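# Place the small beaker inside the drying oven

## Task

Move the small beaker so it ends up sitting inside the drying oven, and it must stay there after the robot lets go.

## Robot and tools

Robot: two UR12e-type arms, left_arm and right_arm, each on its own carriage on one shared floor track. left_rail is always the carriage toward +y and carries left_arm; right_rail carries right_arm. These names do not match image sides. Each arm has a two-finger gripper that opens to 140 mm, and its fingers can fold when pushed near the palm or tip-first into a surface. A block juts about 10 cm from the last joint toward the gripper's +x axis.

Scene frame (used in results): fixed to the table, z = 0 at the table top, +z up, +x the direction the arms face, +y toward their left. The track runs along y at x = 0, with y = 0 at its middle, and the table starts at x = 0.17 m. An arm's base sits at x = 0, y = its carriage position_m, z = 0.04. Printed hand positions can be off by a few cm.

Gripper frame: fingers point along its +z and close along its y. end_effector_position is the point between the closed pads. Fingertips reach about 33 mm past it when the gap is under 40 mm, and about 9 mm when fully open.

execute_actions(actions, cameras): runs actions in order. An action may hold rows, steps, until, and device keys left_rail / right_rail.
- rows: up to 15 rows, one per 1/30 s step. Each row is a single list of 18 numbers, all in [-1, 1], covering both arms: left dx, dy, dz, rx, ry, rz, left gripper position, force_limit, speed, then the same nine for the right arm.
- dx..rz are an offset, not a pose. Each counts from that arm's Hand target at the start of the action and is expressed in the Hand target's own axes. Every row counts from that same start, not from the row before. Scale: 1.0 = 0.6 m or 180 degrees. rx, ry, rz together form one rotation vector. Sending the same offset in a new action moves the arm further again. Six zeros means hold or re-command the Hand target.
- Gripper values are absolute. position: +1 = fully open, about -0.8 = pads touching, -1 = close until stopped. force_limit runs -1..+1 (about 14 to 58 N; a faster close grips harder). speed runs -1..+1 (about 30 to 250 mm/s). To leave a gripper unchanged, resend its last three values, because 0 counts as a command.
- steps: 1 to 450, default 15. After the last row the arm keeps heading for that row's target.
- until: ends the action early. It reads only the rails, e.g. {"right_rail": {"position_status": ["!=", "moving"]}}, or {"all": {"status": "ended"}}. Numbers need a comparison.
- Rails: {"left_rail": {"position_m": ...}} sets an absolute carriage y in m (left -0.8..1.5, right -1.5..0.8). Also speed_m_s (0.01..1) and acceleration_factor (0.1..1), or {"stop": true}. Keep the carriages at least 0.78 m apart.
- An empty actions list returns images and the scene number.

move(target, speed, blend, stop_force, zero, blocking, cameras): drives each gripper in a straight path. target is one 18-number row, or a list of up to 15 rows, laid out exactly as rows above. Every row is an offset from the Hand targets at the move's start, not from the previous row. speed: top speed in m/s, 0.002..3.2, default 0.25. blend: corner rounding in m. stop_force: 4..120 N; the path ends on a push against its travel. Leave stop_force out when pulling away from a contact. blocking=false returns early; after that, call wait or stop before sending rows or another move. The result adds a "move:" line whose ending words include done, off_target, held and fault, plus limits such as paced or held.

wait(seconds 0..10) lets time pass. stop brakes a running move. zoom_image(camera, region [x0,y0,x1,y1], at most 504x504 px) enlarges part of the latest image. zero_wrist_force(arm) re-zeros that arm's force sensor. read_manual returns licence text only. finished_scene(scene) ends the scene.

Cameras: cam_high, cam_low, cam_bench, cam_chamber, cam_panel, cam_side, cam_left_wrist, cam_right_wrist, each 672x504.

Result lines:
- end_effector_position is in m in the scene frame; quaternions are wxyz.
- Joint positions run rail then six joints, in rad.
- Hand target is the base for the next offsets.
- Tool commands shows the current gripper commands.
- object_status: 0 moving, 1 stopped while opening, 2 stopped while closing (a grip), 3 reached the commanded position or the pads met (a part may or may not be held).
- position_measured is in counts: 3 open, 230 pads meeting.
- Wrist force/torque are in the gripper axes.
- position_status: moving, done, contact_stop, time_out, stopped_with_arm, stopped_for_other_arm, stopped_for_other_carriage. position_answer: taken or not_taken.
- MOTOR HOT warns of overheating.

Order of work: drive a carriage and let it arrive before you aim its gripper at a point in the scene. Open, approach, close with position -1, and check for object_status 2. Lift, carry, lower into the oven, open, and withdraw.

Avoid the following:
- dropping the beaker, or letting anything fall or be set down off the table, which fails the task;
- hard hits or presses, which fault an arm at about 150 N or at a joint's torque limit;
- jerky rows, so ramp offsets by about 0.01 per row;
- pushing a pose past a firm contact;
- the two arms touching each other;
- paths close to an arm's own base;
- gripping in the palm half of the pads, where narrow parts slip.

Each tool is called after "Emit:" as name(argument=value, ...) on one line, values as JSON.

## Session

Scene 1 is done. Now I'll look at scene 2.

Emit:
execute_actions(actions=[])

Scene clock: 0.00 s.
left_arm: end_effector_position=(+0.3563, +1.3479, +0.5790) position_measured=3 object_status=3 end_effector_quat_wxyz=(+0.000, +0.000, +1.000, +0.000) | right_arm: end_effector_position=(+0.3563, -1.1777, +0.5790) position_measured=3 object_status=3 end_effector_quat_wxyz=(+0.000, +0.000, +1.000, +0.000)
Joint positions: left_arm=[1.269 -0.28 -2.157 1.821 -1.235 -1.571 -0.281] | right_arm=[-1.256 -0.281 -2.157 1.821 -1.235 -1.571 -0.28]
Joint velocities: within noise
Joint torques (N m): no reading
Wrist force (N): no reading
Wrist torque (N m): no reading
Wrist force, peak (N): no reading
Hand target: left_arm +0.3563, +1.3479, +0.5790; +0.000, +0.000, +1.000, +0.000 | right_arm +0.3563, -1.1777, +0.5790; +0.000, +0.000, +1.000, +0.000
Tool commands: left_gripper/position=+1.0 left_gripper/force_limit=+1.0 left_gripper/speed=+1.0 right_gripper/position=+1.0 right_gripper/force_limit=+1.0 right_gripper/speed=+1.0
left_rail: position_m=1.269 position_status=done
right_rail: position_m=-1.256 position_status=done

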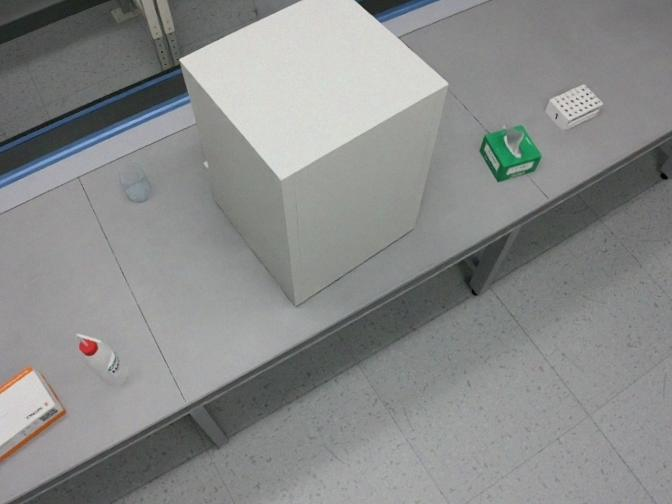

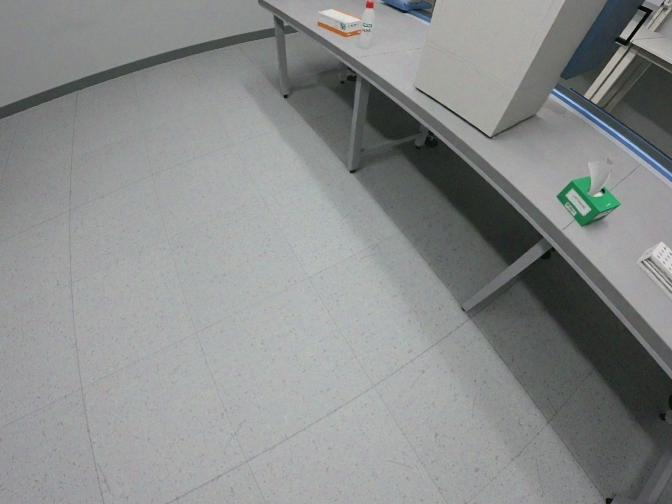

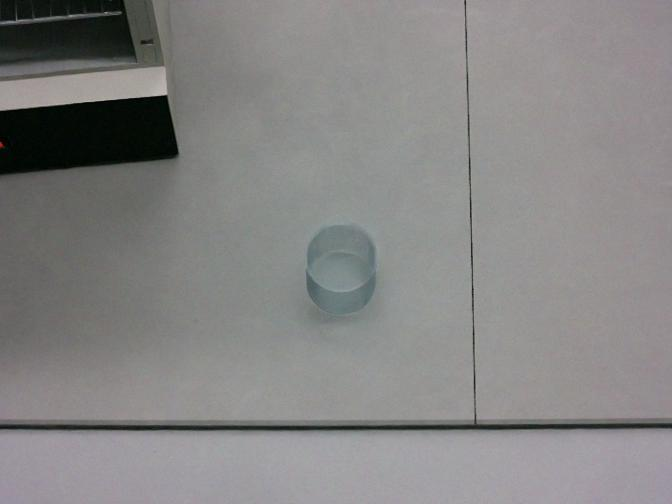

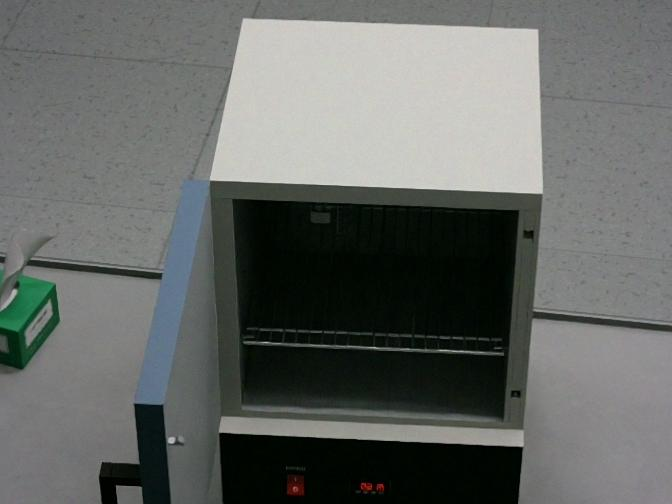

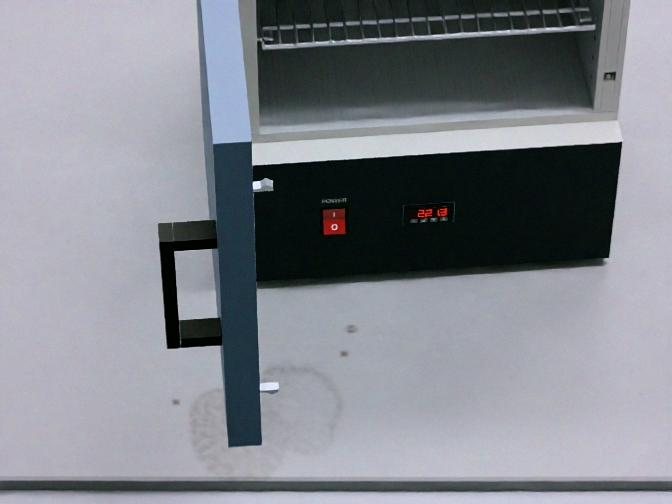

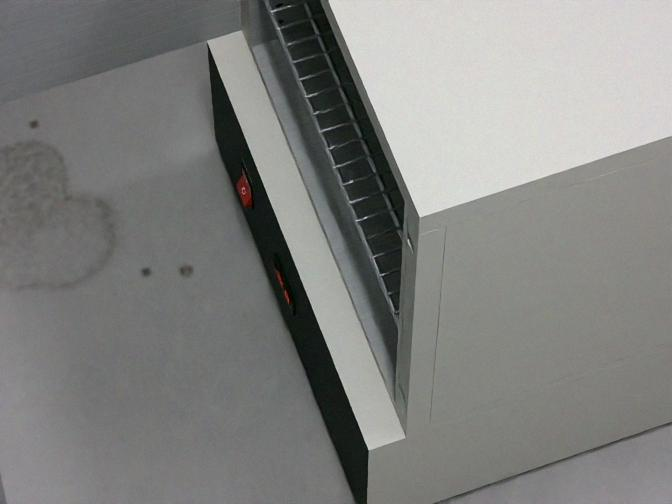

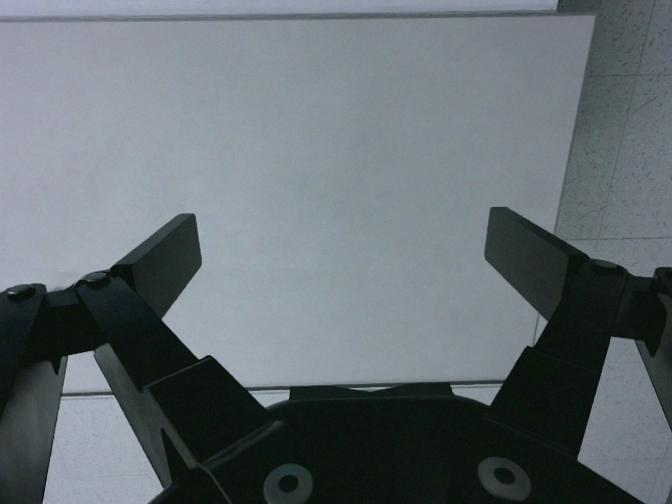

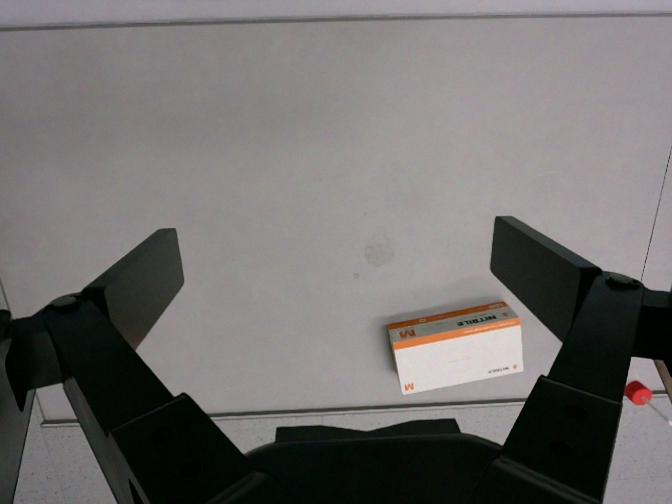

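Emit:
execute_actions(actions=[{"right_rail": {"position_m": -0.9, "speed_m_s": 0.4, "acceleration_factor": 0.4}, "steps": 200, "until": {"right_rail": {"position_status": ["!=", "moving"]}}}])

Emit:
move(target=[[0,0,0,0,0,0,1,1,1,0.1438,0.5028,0.2150,0,-0.3056,0,1,0,0],[0,0,0,0,0,0,1,1,1,0.3022,0.6612,0.7150,0,-0.3056,0,1,0,0]], speed=0.2, blend=[0.04,0], cameras=["cam_right_wrist", "cam_bench", "cam_panel"])

Scene clock: 38.43 s.
left_arm: end_effector_position=(+0.3563, +1.3479, +0.5790) position_measured=3 object_status=3 end_effector_quat_wxyz=(+0.000, +0.000, +1.000, +0.000) | right_arm: end_effector_position=(+0.3563, -0.8214, +0.5790) position_measured=3 object_status=3 end_effector_quat_wxyz=(+0.000, +0.000, +1.000, +0.000)
Joint positions: left_arm=[1.269 -0.28 -2.157 1.821 -1.235 -1.571 -0.281] | right_arm=[-0.9 -0.281 -2.157 1.821 -1.235 -1.571 -0.28]
Joint torques (N m): left_arm=[1.58 -1.22 -48.97 -4.42 -0.24 -0.25] | right_arm=[-4.87 0.65 -46.81 -4.51 0.36 0.04]
Wrist force (N): left_arm=[0.4 -0.1 0.0] | right_arm=[-0.4 -0.1 -0.5]
Wrist torque (N m): left_arm=[-0.02 -0.09 0.00] | right_arm=[-0.03 0.09 0.00]
Wrist force, peak (N): left_arm=[0.7 0.0 0.0] | right_arm=[-0.3 -1.5 -0.5]
Hand target: left_arm +0.3563, +1.3479, +0.5790; +0.000, +0.000, +1.000, +0.000 | right_arm +0.3563, -0.8214, +0.5790; +0.000, +0.000, +1.000, +0.000
Tool commands: left_gripper/position=+1.0 left_gripper/force_limit=+1.0 left_gripper/speed=+1.0 right_gripper/position=+1.0 right_gripper/force_limit=+1.0 right_gripper/speed=+1.0
left_rail: position_m=1.269 position_status=done
right_rail: position_m=-0.900 speed_m_s=0.40 position_status=done

Scene clock: 43.17 s.
left_arm: end_effector_position=(+0.3563, +1.3479, +0.5790) position_measured=3 object_status=3 end_effector_quat_wxyz=(+0.000, +0.000, +1.000, +0.000) | right_arm: end_effector_position=(+0.1751, -0.4248, +0.1501) position_measured=3 object_status=3 end_effector_quat_wxyz=(+0.462, +0.000, +0.887, +0.000)
Joint positions: left_arm=[1.269 -0.28 -2.157 1.821 -1.235 -1.571 -0.281] | right_arm=[-0.9 1.42 -1.446 2.543 -2.879 -2.515 1.312]
Joint torques (N m): left_arm=[1.01 -2.49 -49.86 -4.43 0.02 -0.02] | right_arm=[6.41 -22.16 -33.32 -8.57 -5.94 2.09]
Wrist force (N): left_arm=[0.3 0.1 0.3] | right_arm=[-0.4 -0.9 -1.5]
Wrist torque (N m): left_arm=[0.02 -0.05 0.00] | right_arm=[-0.37 0.19 -0.19]
Wrist force, peak (N): left_arm=[0.5 -0.1 0.4] | right_arm=[-1.3 -1.6 -1.6]
Hand target: left_arm +0.3563, +1.3479, +0.5790; +0.000, +0.000, +1.000, +0.000 | right_arm +0.1751, -0.4247, +0.1500; +0.462, +0.000, +0.887, +0.000
Off the commanded pose: left_arm 0.000 m, 0 deg | right_arm 0.000 m, 0 deg.
left_rail: position_m=1.269 position_status=done
right_rail: position_m=-0.900 speed_m_s=0.40 position_status=done
move: done
Images, in order (width x height): cam_bench 672x504, cam_panel 672x504, cam_right_wrist 672x504.

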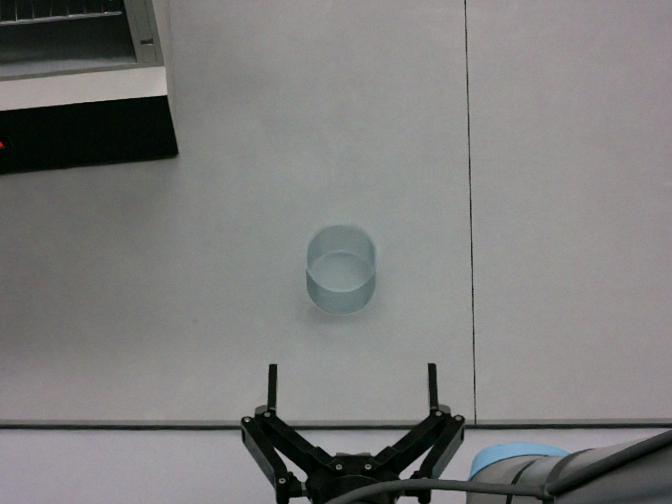

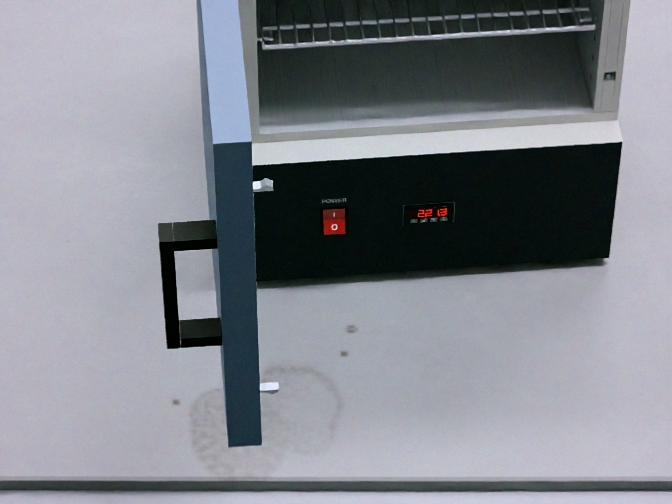

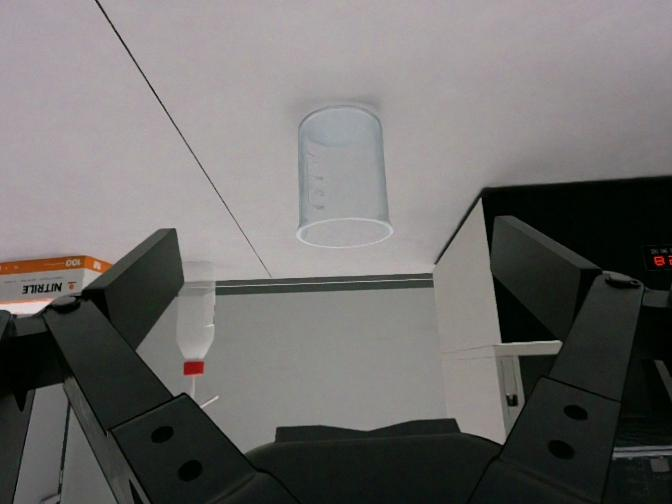

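Emit:
move(target=[0,0,0,0,0,0,1,1,1,-0.0048,0.0147,0.2570,0,0,0,1,0,0], speed=0.1, cameras=["cam_right_wrist", "cam_bench"])

Scene clock: 56.20 s.
left_arm: end_effector_position=(+0.3563, +1.3479, +0.5790) position_measured=3 object_status=3 end_effector_quat_wxyz=(+0.000, +0.000, +1.000, +0.000) | right_arm: end_effector_position=(+0.3030, -0.4159, +0.0639) position_measured=3 object_status=3 end_effector_quat_wxyz=(+0.462, +0.000, +0.887, +0.000)
Joint positions: left_arm=[1.269 -0.28 -2.157 1.821 -1.235 -1.571 -0.281] | right_arm=[-0.9 1.154 -1.099 2.547 -3.543 -2.418 0.913]
Joint torques (N m): left_arm=[0.23 -0.6 -49.32 -4.72 -0.13 0.05] | right_arm=[-11.6 -38.08 -17.05 -8.04 2.11 -2.08]
Wrist force (N): left_arm=[0.1 0.0 -0.1] | right_arm=[-1.2 -1.6 -1.9]
Wrist torque (N m): left_arm=[0.01 -0.02 0.00] | right_arm=[-0.48 0.25 0.05]
Wrist force, peak (N): left_arm=[0.6 -0.1 0.1] | right_arm=[-1.1 -1.6 -2.9]
Hand target: left_arm +0.3563, +1.3479, +0.5790; +0.000, +0.000, +1.000, +0.000 | right_arm +0.3030, -0.4159, +0.0639; +0.462, +0.000, +0.887, +0.000
Off the commanded pose: left_arm 0.000 m, 0 deg | right_arm 0.000 m, 0 deg.
left_rail: position_m=1.269 position_status=done
right_rail: position_m=-0.900 speed_m_s=0.40 position_status=done
move: done
Images, in order (width x height): cam_bench 672x504, cam_right_wrist 672x504.

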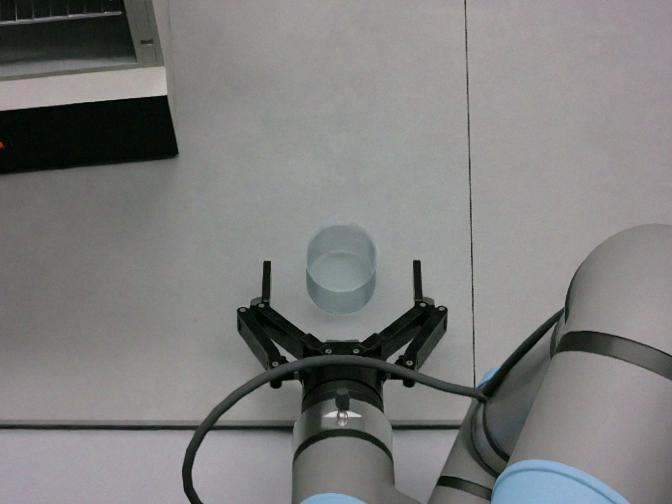

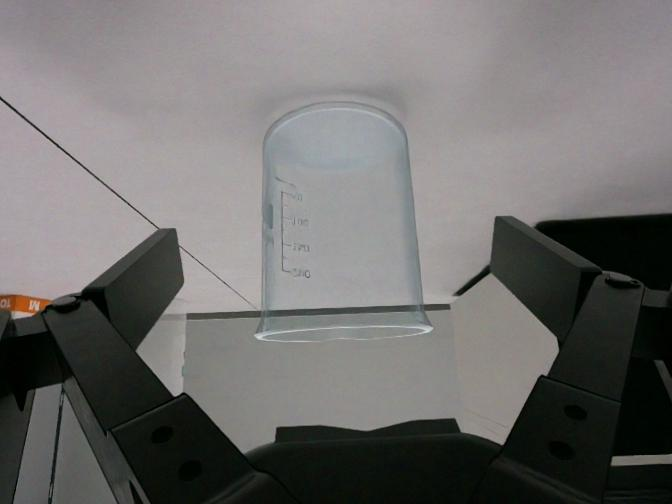

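Emit:
execute_actions(actions=[{"rows": [[0,0,0,0,0,0,1,1,1,0,0.0014,0,0,0,0,1,0,0],[0,0,0,0,0,0,1,1,1,0,0.0028,0,0,0,0,1,0,0]], "steps": 20}, {"rows": [[0,0,0,0,0,0,1,1,1,0,0,0,0,0,0,0.1,-0.3,-0.5]], "steps": 40}], cameras=["cam_right_wrist"])

Scene clock: 66.50 s.
left_arm: end_effector_position=(+0.3563, +1.3479, +0.5790) position_measured=3 object_status=3 end_effector_quat_wxyz=(+0.000, +0.000, +1.000, +0.000) | right_arm: end_effector_position=(+0.3030, -0.4142, +0.0639) position_measured=117 object_status=3 end_effector_quat_wxyz=(+0.462, +0.000, +0.887, +0.000)
Joint positions: left_arm=[1.269 -0.28 -2.157 1.821 -1.235 -1.571 -0.281] | right_arm=[-0.9 1.155 -1.099 2.544 -3.539 -2.418 0.915]
Joint torques (N m): left_arm=[1.88 -2.85 -49.56 -4.61 -0.44 0.24] | right_arm=[7.45 -40.95 -17.33 -1.84 -5.15 2.49]
Wrist force (N): left_arm=[0.5 0.3 0.1] | right_arm=[-1.0 -1.2 -2.3]
Wrist torque (N m): left_arm=[0.06 -0.12 0.00] | right_arm=[-0.39 0.24 -0.10]
Wrist force, peak (N): left_arm=[0.6 -0.4 0.0] | right_arm=[-1.4 -1.6 -2.7]
Hand target: left_arm +0.3563, +1.3479, +0.5790; +0.000, +0.000, +1.000, +0.000 | right_arm +0.3030, -0.4142, +0.0639; +0.462, +0.000, +0.887, +0.000
Off the commanded pose: left_arm 0.000 m, 0 deg | right_arm 0.000 m, 0 deg.
left_rail: position_m=1.269 position_status=done
right_rail: position_m=-0.900 speed_m_s=0.40 position_status=done
Images, in order (width x height): cam_right_wrist 672x504.

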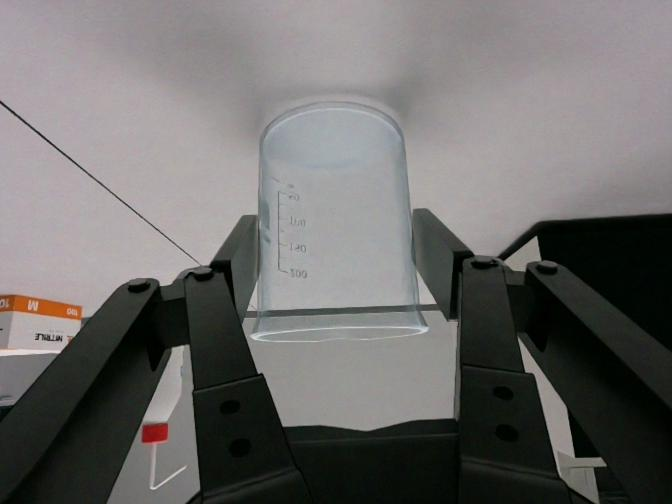

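Emit:
execute_actions(actions=[{"rows": [[0,0,0,0,0,0,1,1,1,0,-0.0014,0,0,0,0,0.1,-0.3,-0.5]], "steps": 15}, {"rows": [[0,0,0,0,0,0,1,1,1,0,0,0,0,0,0,-1,-0.3,-1]], "steps": 60}], cameras=["cam_right_wrist"])

Scene clock: 72.90 s.
left_arm: end_effector_position=(+0.3563, +1.3479, +0.5790) position_measured=3 object_status=3 end_effector_quat_wxyz=(+0.000, +0.000, +1.000, +0.000) | right_arm: end_effector_position=(+0.3030, -0.4151, +0.0639) position_measured=125 object_status=2 end_effector_quat_wxyz=(+0.462, +0.000, +0.887, +0.000)
Joint positions: left_arm=[1.269 -0.28 -2.157 1.821 -1.235 -1.571 -0.281] | right_arm=[-0.9 1.154 -1.099 2.545 -3.541 -2.418 0.914]
Joint torques (N m): left_arm=[0.5 -2.62 -50.19 -4.83 -0.54 0.36] | right_arm=[-10.27 -62.41 -2.97 -3.71 1.48 -1.89]
Wrist force (N): left_arm=[0.1 -0.1 0.1] | right_arm=[-2.7 -1.4 -5.0]
Wrist torque (N m): left_arm=[-0.02 -0.01 0.00] | right_arm=[-0.50 0.24 0.10]
Wrist force, peak (N): left_arm=[0.5 -0.4 0.2] | right_arm=[-3.3 -1.3 -5.0]
Hand target: left_arm +0.3563, +1.3479, +0.5790; +0.000, +0.000, +1.000, +0.000 | right_arm +0.3030, -0.4151, +0.0639; +0.462, +0.000, +0.887, +0.000
Off the commanded pose: left_arm 0.000 m, 0 deg | right_arm 0.000 m, 0 deg.
left_rail: position_m=1.269 position_status=done
right_rail: position_m=-0.900 speed_m_s=0.40 position_status=done
Images, in order (width x height): cam_right_wrist 672x504.

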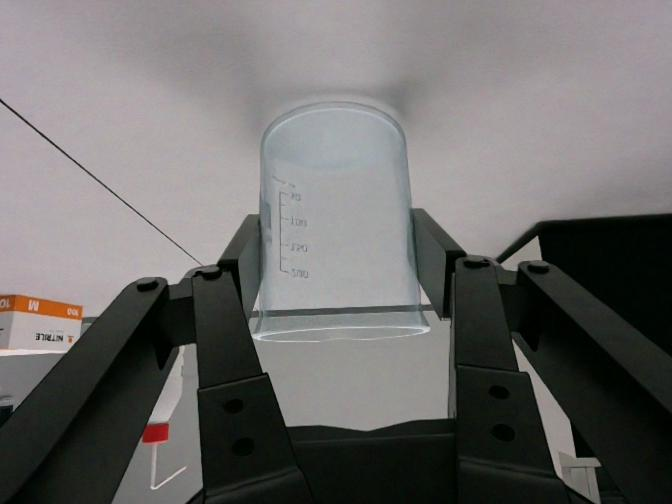

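Emit:
move(target=[[0,0,0,0,0,0,1,1,1,-0.0410,0,-0.0287,0,0,0,-1,-0.3,-1],[0,0,0,0,0,0,1,1,1,-0.4354,0,-0.4127,0,0,0,-1,-0.3,-1]], speed=[0.05,0.15], blend=[0.01,0], cameras=["cam_right_wrist", "cam_bench"])

Scene clock: 81.17 s.
left_arm: end_effector_position=(+0.3563, +1.3479, +0.5790) position_measured=3 object_status=3 end_effector_quat_wxyz=(+0.000, +0.000, +1.000, +0.000) | right_arm: end_effector_position=(+0.2500, -0.4150, +0.4199) position_measured=125 object_status=2 end_effector_quat_wxyz=(+0.462, +0.000, +0.887, +0.000)
Joint positions: left_arm=[1.269 -0.28 -2.157 1.821 -1.235 -1.571 -0.281] | right_arm=[-0.9 1.264 -1.861 2.294 -2.412 -2.467 1.066]
Joint torques (N m): left_arm=[1.34 -4.08 -51.39 -4.89 -0.5 0.26] | right_arm=[7.17 -31.25 -51.83 -1.61 -6.05 2.36]
Wrist force (N): left_arm=[0.1 0.0 0.0] | right_arm=[0.2 -1.0 -0.8]
Wrist torque (N m): left_arm=[-0.01 -0.01 0.00] | right_arm=[-0.35 0.17 -0.09]
Wrist force, peak (N): left_arm=[0.7 0.0 0.2] | right_arm=[-3.0 -1.1 -5.1]
Hand target: left_arm +0.3563, +1.3479, +0.5790; +0.000, +0.000, +1.000, +0.000 | right_arm +0.2500, -0.4150, +0.4199; +0.462, +0.000, +0.887, +0.000
Off the commanded pose: left_arm 0.000 m, 0 deg | right_arm 0.000 m, 0 deg.
left_rail: position_m=1.269 position_status=done
right_rail: position_m=-0.900 speed_m_s=0.40 position_status=done
move: done
Images, in order (width x height): cam_bench 672x504, cam_right_wrist 672x504.

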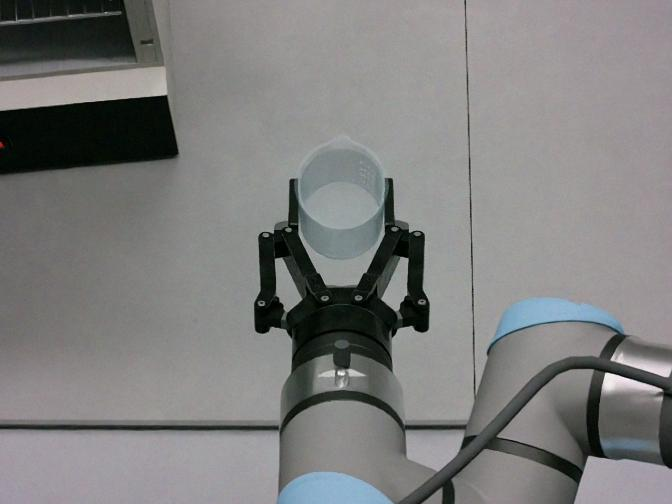

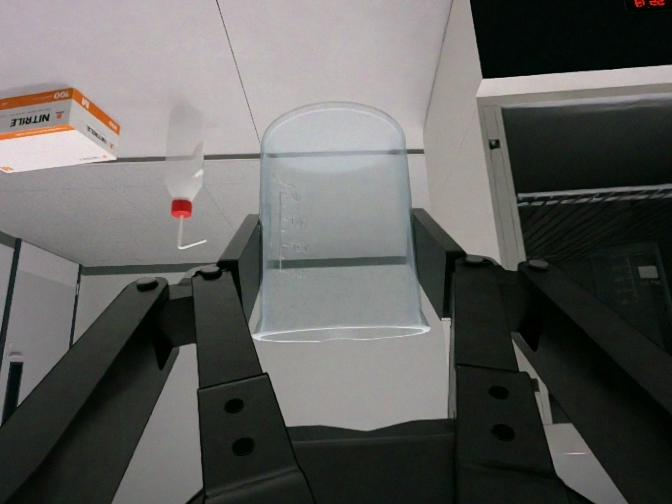

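Emit:
execute_actions(actions=[{"right_rail": {"position_m": -0.6, "speed_m_s": 0.3, "acceleration_factor": 0.2}, "steps": 250, "until": {"right_rail": {"position_status": ["!=", "moving"]}}}], cameras=["cam_right_wrist", "cam_chamber", "cam_panel"])

Scene clock: 90.27 s.
left_arm: end_effector_position=(+0.3563, +1.3479, +0.5790) position_measured=3 object_status=3 end_effector_quat_wxyz=(+0.000, +0.000, +1.000, +0.000) | right_arm: end_effector_position=(+0.2500, -0.1151, +0.4199) position_measured=125 object_status=2 end_effector_quat_wxyz=(+0.462, +0.000, +0.887, +0.000)
Joint positions: left_arm=[1.269 -0.28 -2.157 1.821 -1.235 -1.571 -0.281] | right_arm=[-0.6 1.264 -1.861 2.294 -2.412 -2.467 1.066]
Joint torques (N m): left_arm=[0.45 -2.44 -52.28 -4.82 -0.4 0.52] | right_arm=[-4.14 -7.1 -44.44 -2.61 -4.84 2.03]
Wrist force (N): left_arm=[0.3 -0.2 -0.1] | right_arm=[0.0 -1.3 -1.1]
Wrist torque (N m): left_arm=[-0.05 -0.06 0.00] | right_arm=[-0.43 0.22 -0.09]
Wrist force, peak (N): left_arm=[0.4 -0.4 -0.2] | right_arm=[0.1 -2.2 -1.4]
Hand target: left_arm +0.3563, +1.3479, +0.5790; +0.000, +0.000, +1.000, +0.000 | right_arm +0.2500, -0.1151, +0.4199; +0.462, +0.000, +0.887, +0.000
Tool commands: left_gripper/position=+1.0 left_gripper/force_limit=+1.0 left_gripper/speed=+1.0 right_gripper/position=-1.0 right_gripper/force_limit=-0.3 right_gripper/speed=-1.0
Off the commanded pose: left_arm 0.000 m, 0 deg | right_arm 0.000 m, 0 deg.
left_rail: position_m=1.269 position_status=done
right_rail: position_m=-0.600 speed_m_s=0.30 position_status=done
Images, in order (width x height): cam_chamber 672x504, cam_panel 672x504, cam_right_wrist 672x504.

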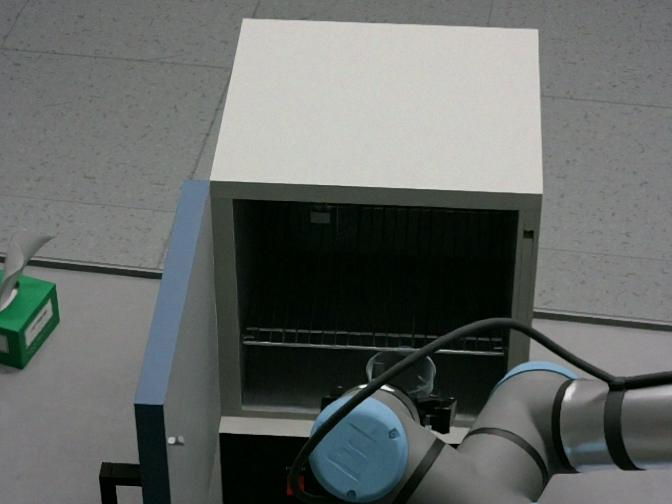

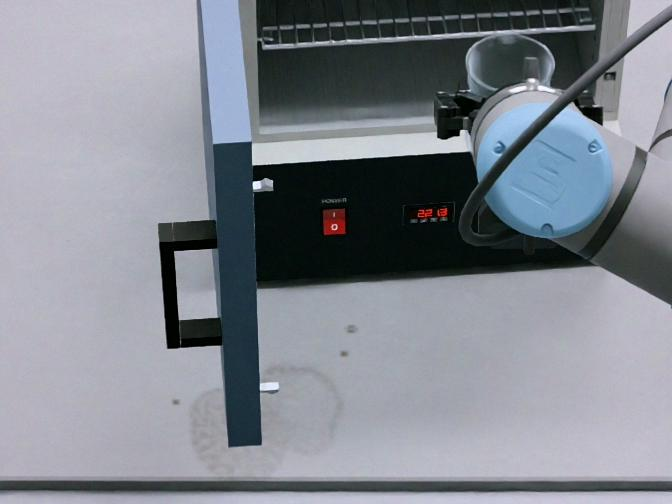

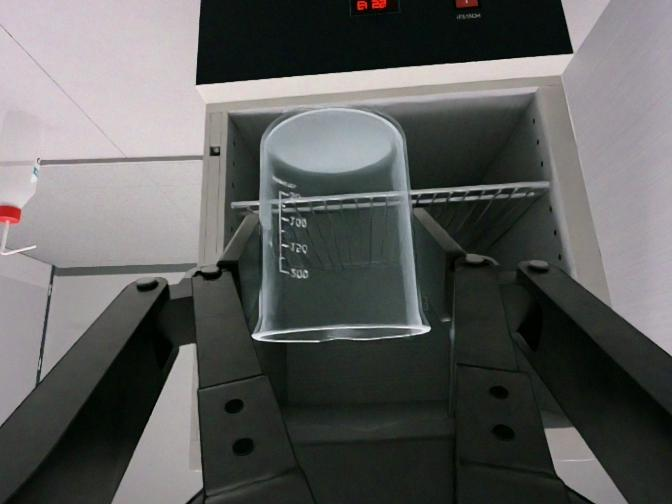

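Emit:
zoom_image(camera="cam_right_wrist", region=[180, 60, 380, 260])

Emit:
zoom_image(camera="cam_right_wrist", region=[400, 60, 620, 260])

Scaled by 2.520.

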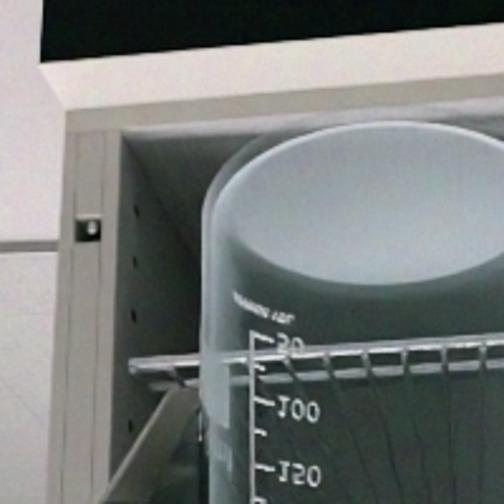

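Scaled by 2.291.

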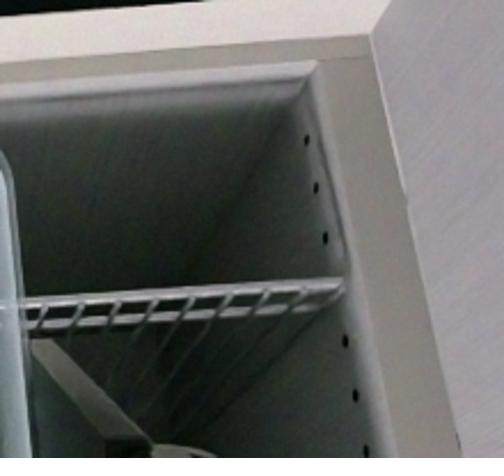

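Emit:
move(target=[0,0,0,0,0,0,1,1,1,-0.1393,0.0252,0.2890,0,0,0,-1,-0.3,-1], speed=0.12, cameras=["cam_right_wrist", "cam_panel"])

Scene clock: 120.87 s.
left_arm: end_effector_position=(+0.3563, +1.3479, +0.5790) position_measured=3 object_status=3 end_effector_quat_wxyz=(+0.000, +0.000, +1.000, +0.000) | right_arm: end_effector_position=(+0.4398, -0.0999, +0.3890) position_measured=125 object_status=2 end_effector_quat_wxyz=(+0.462, +0.000, +0.887, +0.000)
Joint positions: left_arm=[1.269 -0.28 -2.157 1.821 -1.235 -1.571 -0.281] | right_arm=[-0.6 0.922 -1.679 2.281 -2.886 -2.282 0.647]
Joint torques (N m): left_arm=[-0.46 -5.89 -52.25 -4.92 -0.77 0.53] | right_arm=[-10.17 -22.24 -48.47 -8.08 2.61 -2.11]
Wrist force (N): left_arm=[0.2 0.0 0.0] | right_arm=[0.4 -1.3 -0.9]
Wrist torque (N m): left_arm=[0.00 -0.03 0.00] | right_arm=[-0.44 0.21 0.00]
Wrist force, peak (N): left_arm=[0.6 0.4 -0.1] | right_arm=[0.5 -1.7 -2.3]
Hand target: left_arm +0.3563, +1.3479, +0.5790; +0.000, +0.000, +1.000, +0.000 | right_arm +0.4399, -0.0999, +0.3890; +0.462, +0.000, +0.887, +0.000
Off the commanded pose: left_arm 0.000 m, 0 deg | right_arm 0.000 m, 0 deg.
left_rail: position_m=1.269 position_status=done
right_rail: position_m=-0.600 speed_m_s=0.30 position_status=done
move: done
Images, in order (width x height): cam_panel 672x504, cam_right_wrist 672x504.

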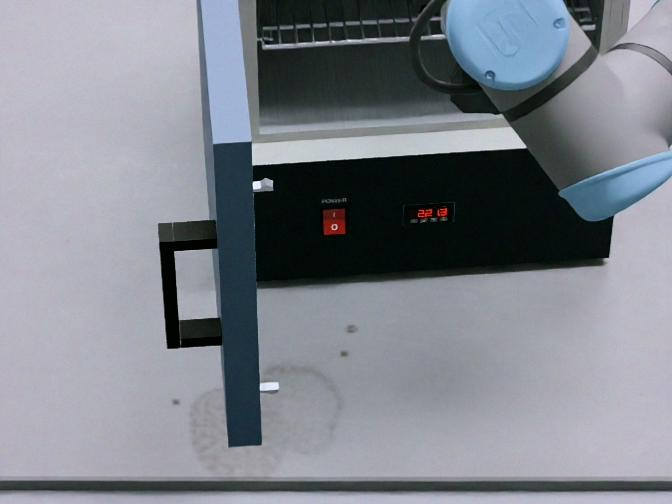

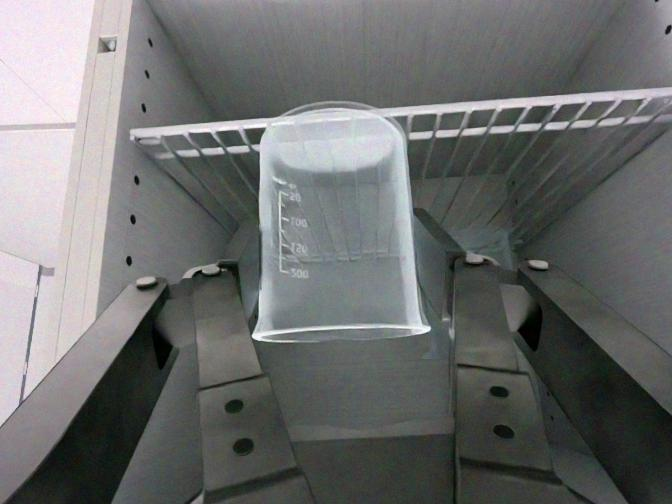

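Emit:
move(target=[0,0,0,0,0,0,1,1,1,-0.1100,0,0.1571,0,0,0,-1,-0.3,-1], speed=0.08, cameras=["cam_right_wrist", "cam_chamber"])

Scene clock: 129.27 s.
left_arm: end_effector_position=(+0.3563, +1.3479, +0.5790) position_measured=3 object_status=3 end_effector_quat_wxyz=(+0.000, +0.000, +1.000, +0.000) | right_arm: end_effector_position=(+0.5548, -0.0999, +0.3890) position_measured=125 object_status=2 end_effector_quat_wxyz=(+0.462, +0.000, +0.887, +0.000)
Joint positions: left_arm=[1.269 -0.28 -2.157 1.821 -1.235 -1.571 -0.281] | right_arm=[-0.6 0.757 -1.574 2.201 -3.002 -2.168 0.496]
Joint torques (N m): left_arm=[0.33 -5.46 -51.82 -4.96 -0.59 0.83] | right_arm=[-11.27 -28.07 -47.42 -8.7 3.18 -1.83]
Wrist force (N): left_arm=[0.2 0.0 0.1] | right_arm=[-0.3 -1.0 -0.8]
Wrist torque (N m): left_arm=[0.00 -0.03 0.00] | right_arm=[-0.43 0.29 -0.03]
Wrist force, peak (N): left_arm=[0.6 0.0 -0.2] | right_arm=[0.5 -1.8 -1.4]
Hand target: left_arm +0.3563, +1.3479, +0.5790; +0.000, +0.000, +1.000, +0.000 | right_arm +0.5550, -0.0999, +0.3890; +0.462, +0.000, +0.887, +0.000
Off the commanded pose: left_arm 0.000 m, 0 deg | right_arm 0.000 m, 0 deg.
left_rail: position_m=1.269 position_status=done
right_rail: position_m=-0.600 speed_m_s=0.30 position_status=done
move: done
Images, in order (width x height): cam_chamber 672x504, cam_right_wrist 672x504.

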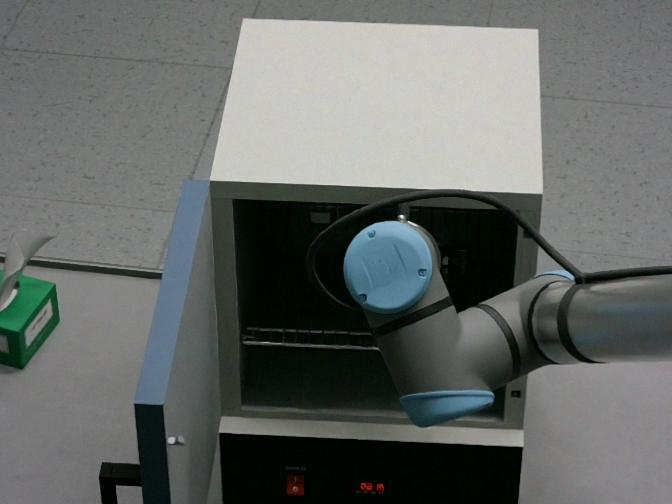

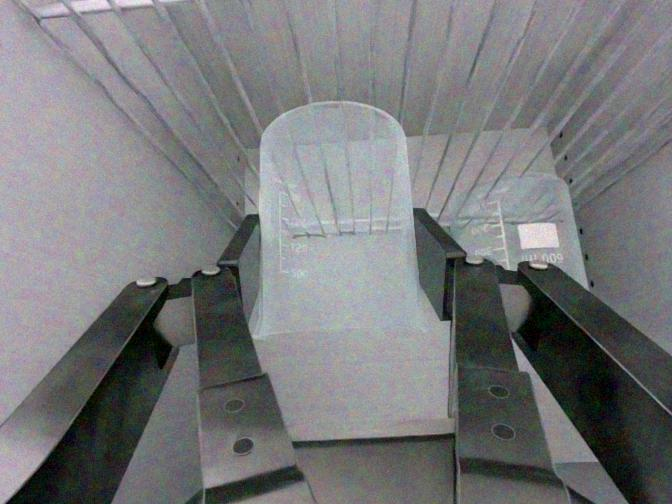

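Emit:
move(target=[0,0,0,0,0,0,1,1,1,0.0478,0,0.0335,0,0,0,-1,-0.3,-1], speed=0.012, stop_force=5, cameras=["cam_right_wrist"])

Scene clock: 140.50 s.
left_arm: end_effector_position=(+0.3563, +1.3479, +0.5790) position_measured=3 object_status=3 end_effector_quat_wxyz=(+0.000, +0.000, +1.000, +0.000) | right_arm: end_effector_position=(+0.5550, -0.0999, +0.3675) position_measured=125 object_status=2 end_effector_quat_wxyz=(+0.462, +0.000, +0.887, +0.000)
Joint positions: left_arm=[1.269 -0.28 -2.157 1.821 -1.235 -1.571 -0.281] | right_arm=[-0.6 0.757 -1.547 2.222 -3.049 -2.168 0.496]
Joint torques (N m): left_arm=[1.16 -5.06 -52.35 -5.2 -0.63 0.88] | right_arm=[-13.95 -53.68 -44.47 -1.14 2.85 0.91]
Wrist force (N): left_arm=[0.6 -0.2 -0.2] | right_arm=[-1.1 -0.9 -2.2]
Wrist torque (N m): left_arm=[-0.04 -0.14 0.00] | right_arm=[-0.60 -0.03 -0.02]
Wrist force, peak (N): left_arm=[0.6 -0.2 -0.2] | right_arm=[-8.5 -2.5 -8.5]
Hand target: left_arm +0.3563, +1.3479, +0.5790; +0.000, +0.000, +1.000, +0.000 | right_arm +0.5550, -0.0999, +0.3675; +0.462, +0.000, +0.887, +0.000 (not the last commanded pose)
Off the commanded pose: left_arm 0.000 m, 0 deg | right_arm 0.014 m, 0 deg.
left_rail: position_m=1.269 position_status=done
right_rail: position_m=-0.600 speed_m_s=0.30 position_status=done
move: contact (right_arm)
Images, in order (width x height): cam_right_wrist 672x504.

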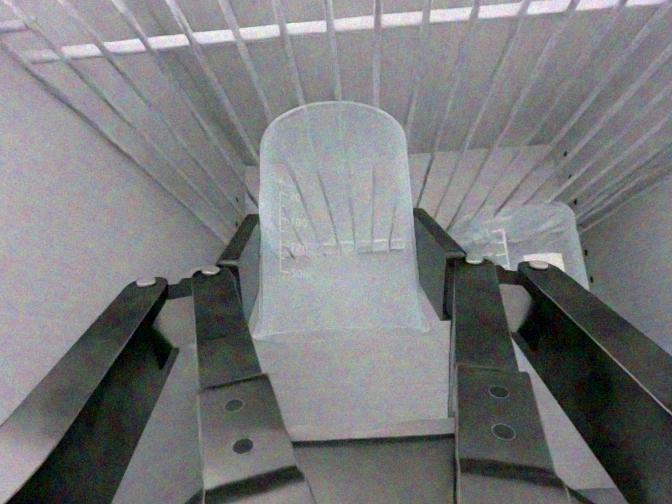

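Emit:
execute_actions(actions=[{"rows": [[0,0,0,0,0,0,1,1,1,0,0,0,0,0,0,0.4,-0.3,-1]], "steps": 60}], cameras=["cam_right_wrist"])

Emit:
move(target=[0,0,0,0,0,0,1,1,1,0.1530,0,-0.2185,0,0,0,0.4,-0.3,-1], speed=0.1, cameras=["cam_right_wrist", "cam_chamber", "cam_panel"])

Scene clock: 147.67 s.
left_arm: end_effector_position=(+0.3563, +1.3479, +0.5790) position_measured=3 object_status=3 end_effector_quat_wxyz=(+0.000, +0.000, +1.000, +0.000) | right_arm: end_effector_position=(+0.5550, -0.0999, +0.3675) position_measured=78 object_status=3 end_effector_quat_wxyz=(+0.462, +0.000, +0.887, +0.000)
Joint positions: left_arm=[1.269 -0.28 -2.157 1.821 -1.235 -1.571 -0.281] | right_arm=[-0.6 0.757 -1.547 2.222 -3.049 -2.168 0.496]
Joint torques (N m): left_arm=[0.93 -5.23 -54.02 -5.46 -0.72 0.72] | right_arm=[-8.77 -53.35 -45.45 -6.01 3.23 0.76]
Wrist force (N): left_arm=[0.3 0.1 0.2] | right_arm=[0.0 -1.5 -1.3]
Wrist torque (N m): left_arm=[0.01 -0.07 0.00] | right_arm=[-0.55 0.02 -0.05]
Wrist force, peak (N): left_arm=[0.7 -0.1 0.2] | right_arm=[-1.9 -0.8 -2.2]
Hand target: left_arm +0.3563, +1.3479, +0.5790; +0.000, +0.000, +1.000, +0.000 | right_arm +0.5550, -0.0999, +0.3675; +0.462, +0.000, +0.887, +0.000
Off the commanded pose: left_arm 0.000 m, 0 deg | right_arm 0.000 m, 0 deg.
left_rail: position_m=1.269 position_status=done
right_rail: position_m=-0.600 speed_m_s=0.30 position_status=done
Images, in order (width x height): cam_right_wrist 672x504.

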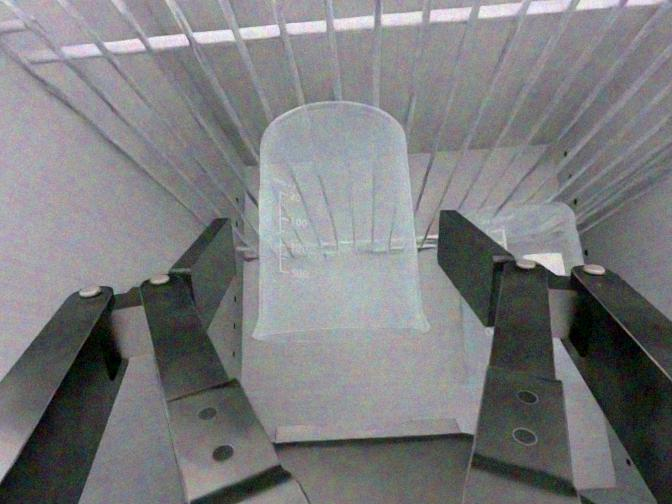

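Scene clock: 149.83 s.
left_arm: end_effector_position=(+0.3563, +1.3479, +0.5790) position_measured=3 object_status=3 end_effector_quat_wxyz=(+0.000, +0.000, +1.000, +0.000) | right_arm: end_effector_position=(+0.3951, -0.0999, +0.3674) position_measured=78 object_status=3 end_effector_quat_wxyz=(+0.462, +0.000, +0.887, +0.000)
Joint positions: left_arm=[1.269 -0.28 -2.157 1.821 -1.235 -1.571 -0.281] | right_arm=[-0.6 0.997 -1.687 2.324 -2.868 -2.329 0.725]
Joint torques (N m): left_arm=[2.2 -5.89 -53.96 -4.94 -0.79 0.91] | right_arm=[6.82 -41.17 -33.26 -1.68 -5.02 2.3]
Wrist force (N): left_arm=[0.1 -0.2 0.4] | right_arm=[0.2 -1.0 -1.7]
Wrist torque (N m): left_arm=[-0.04 -0.01 0.00] | right_arm=[-0.34 0.08 -0.18]
Wrist force, peak (N): left_arm=[0.6 -0.2 -0.4] | right_arm=[0.5 -2.0 -2.3]
Hand target: left_arm +0.3563, +1.3479, +0.5790; +0.000, +0.000, +1.000, +0.000 | right_arm +0.3950, -0.0999, +0.3675; +0.462, +0.000, +0.887, +0.000
Off the commanded pose: left_arm 0.000 m, 0 deg | right_arm 0.000 m, 0 deg.
left_rail: position_m=1.269 position_status=done
right_rail: position_m=-0.600 speed_m_s=0.30 position_status=done
move: done
Images, in order (width x height): cam_chamber 672x504, cam_panel 672x504, cam_right_wrist 672x504.

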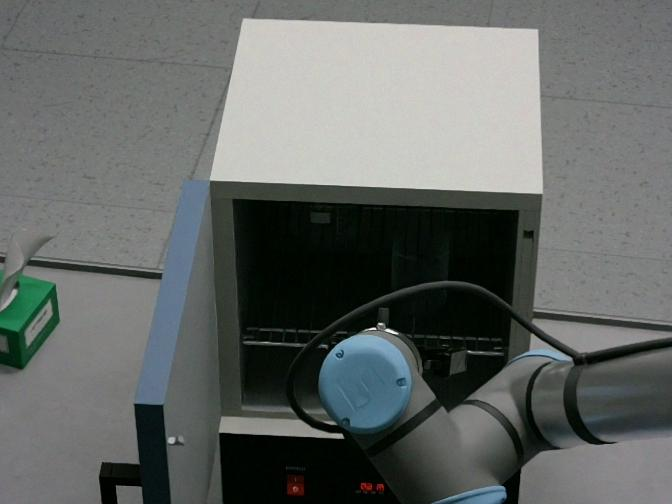

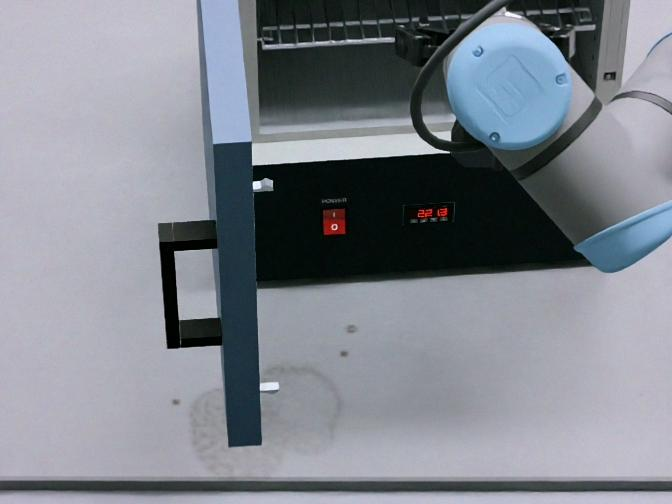

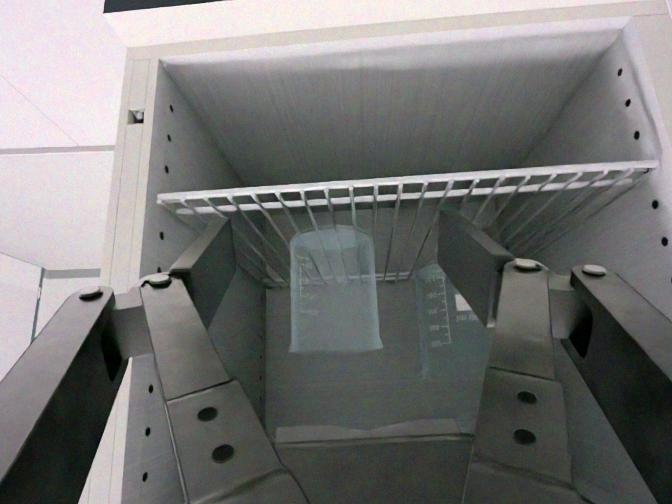

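Emit:
move(target=[[0,0,0,0,0,0,1,1,1,0.0410,-0.0668,-0.3274,0,0,0,0.4,-0.3,-0.5],[0,0,0,0,0,0,1,1,1,-0.1665,-0.2002,-0.5540,0.1444,0.1598,0.1721,-1,-0.3,-0.5]], speed=0.2, blend=[0.03,0], cameras=["cam_right_wrist", "cam_chamber"])

Scene clock: 220.17 s.
left_arm: end_effector_position=(+0.3563, +1.3479, +0.5790) position_measured=3 object_status=3 end_effector_quat_wxyz=(+0.000, +0.000, +1.000, +0.000) | right_arm: end_effector_position=(+0.1799, -0.2200, +0.6399) position_measured=232 object_status=3 end_effector_quat_wxyz=(+0.203, +0.334, +0.917, -0.074)
Joint positions: left_arm=[1.269 -0.28 -2.157 1.821 -1.235 -1.571 -0.281] | right_arm=[-0.6 1.051 -1.941 1.645 -1.193 -2 1.767]
Joint torques (N m): left_arm=[-1.18 -6.92 -53.76 -5.34 -1.14 1.08] | right_arm=[-12.5 -1.62 -53.12 -0.95 2.83 1.91]
Wrist force (N): left_arm=[0.4 -0.2 0.0] | right_arm=[1.0 -1.4 -1.0]
Wrist torque (N m): left_arm=[-0.04 -0.07 0.00] | right_arm=[-0.39 -0.13 -0.07]
Wrist force, peak (N): left_arm=[0.8 0.1 0.2] | right_arm=[1.3 -2.2 -2.4]
Hand target: left_arm +0.3563, +1.3479, +0.5790; +0.000, +0.000, +1.000, +0.000 | right_arm +0.1799, -0.2200, +0.6399; +0.203, +0.334, +0.917, -0.074
Off the commanded pose: left_arm 0.000 m, 0 deg | right_arm 0.000 m, 0 deg.
left_rail: position_m=1.269 position_status=done
right_rail: position_m=-0.600 speed_m_s=0.30 position_status=done
move: done
Images, in order (width x height): cam_chamber 672x504, cam_right_wrist 672x504.

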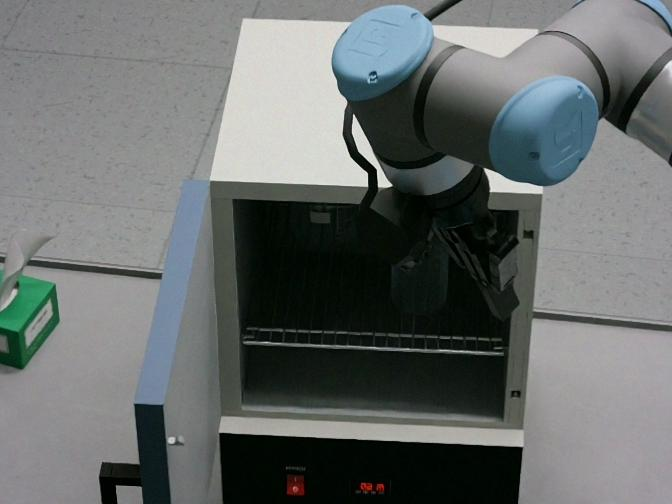

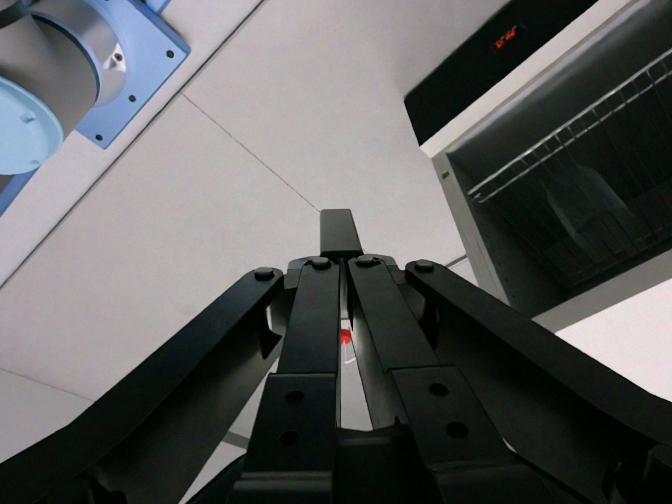

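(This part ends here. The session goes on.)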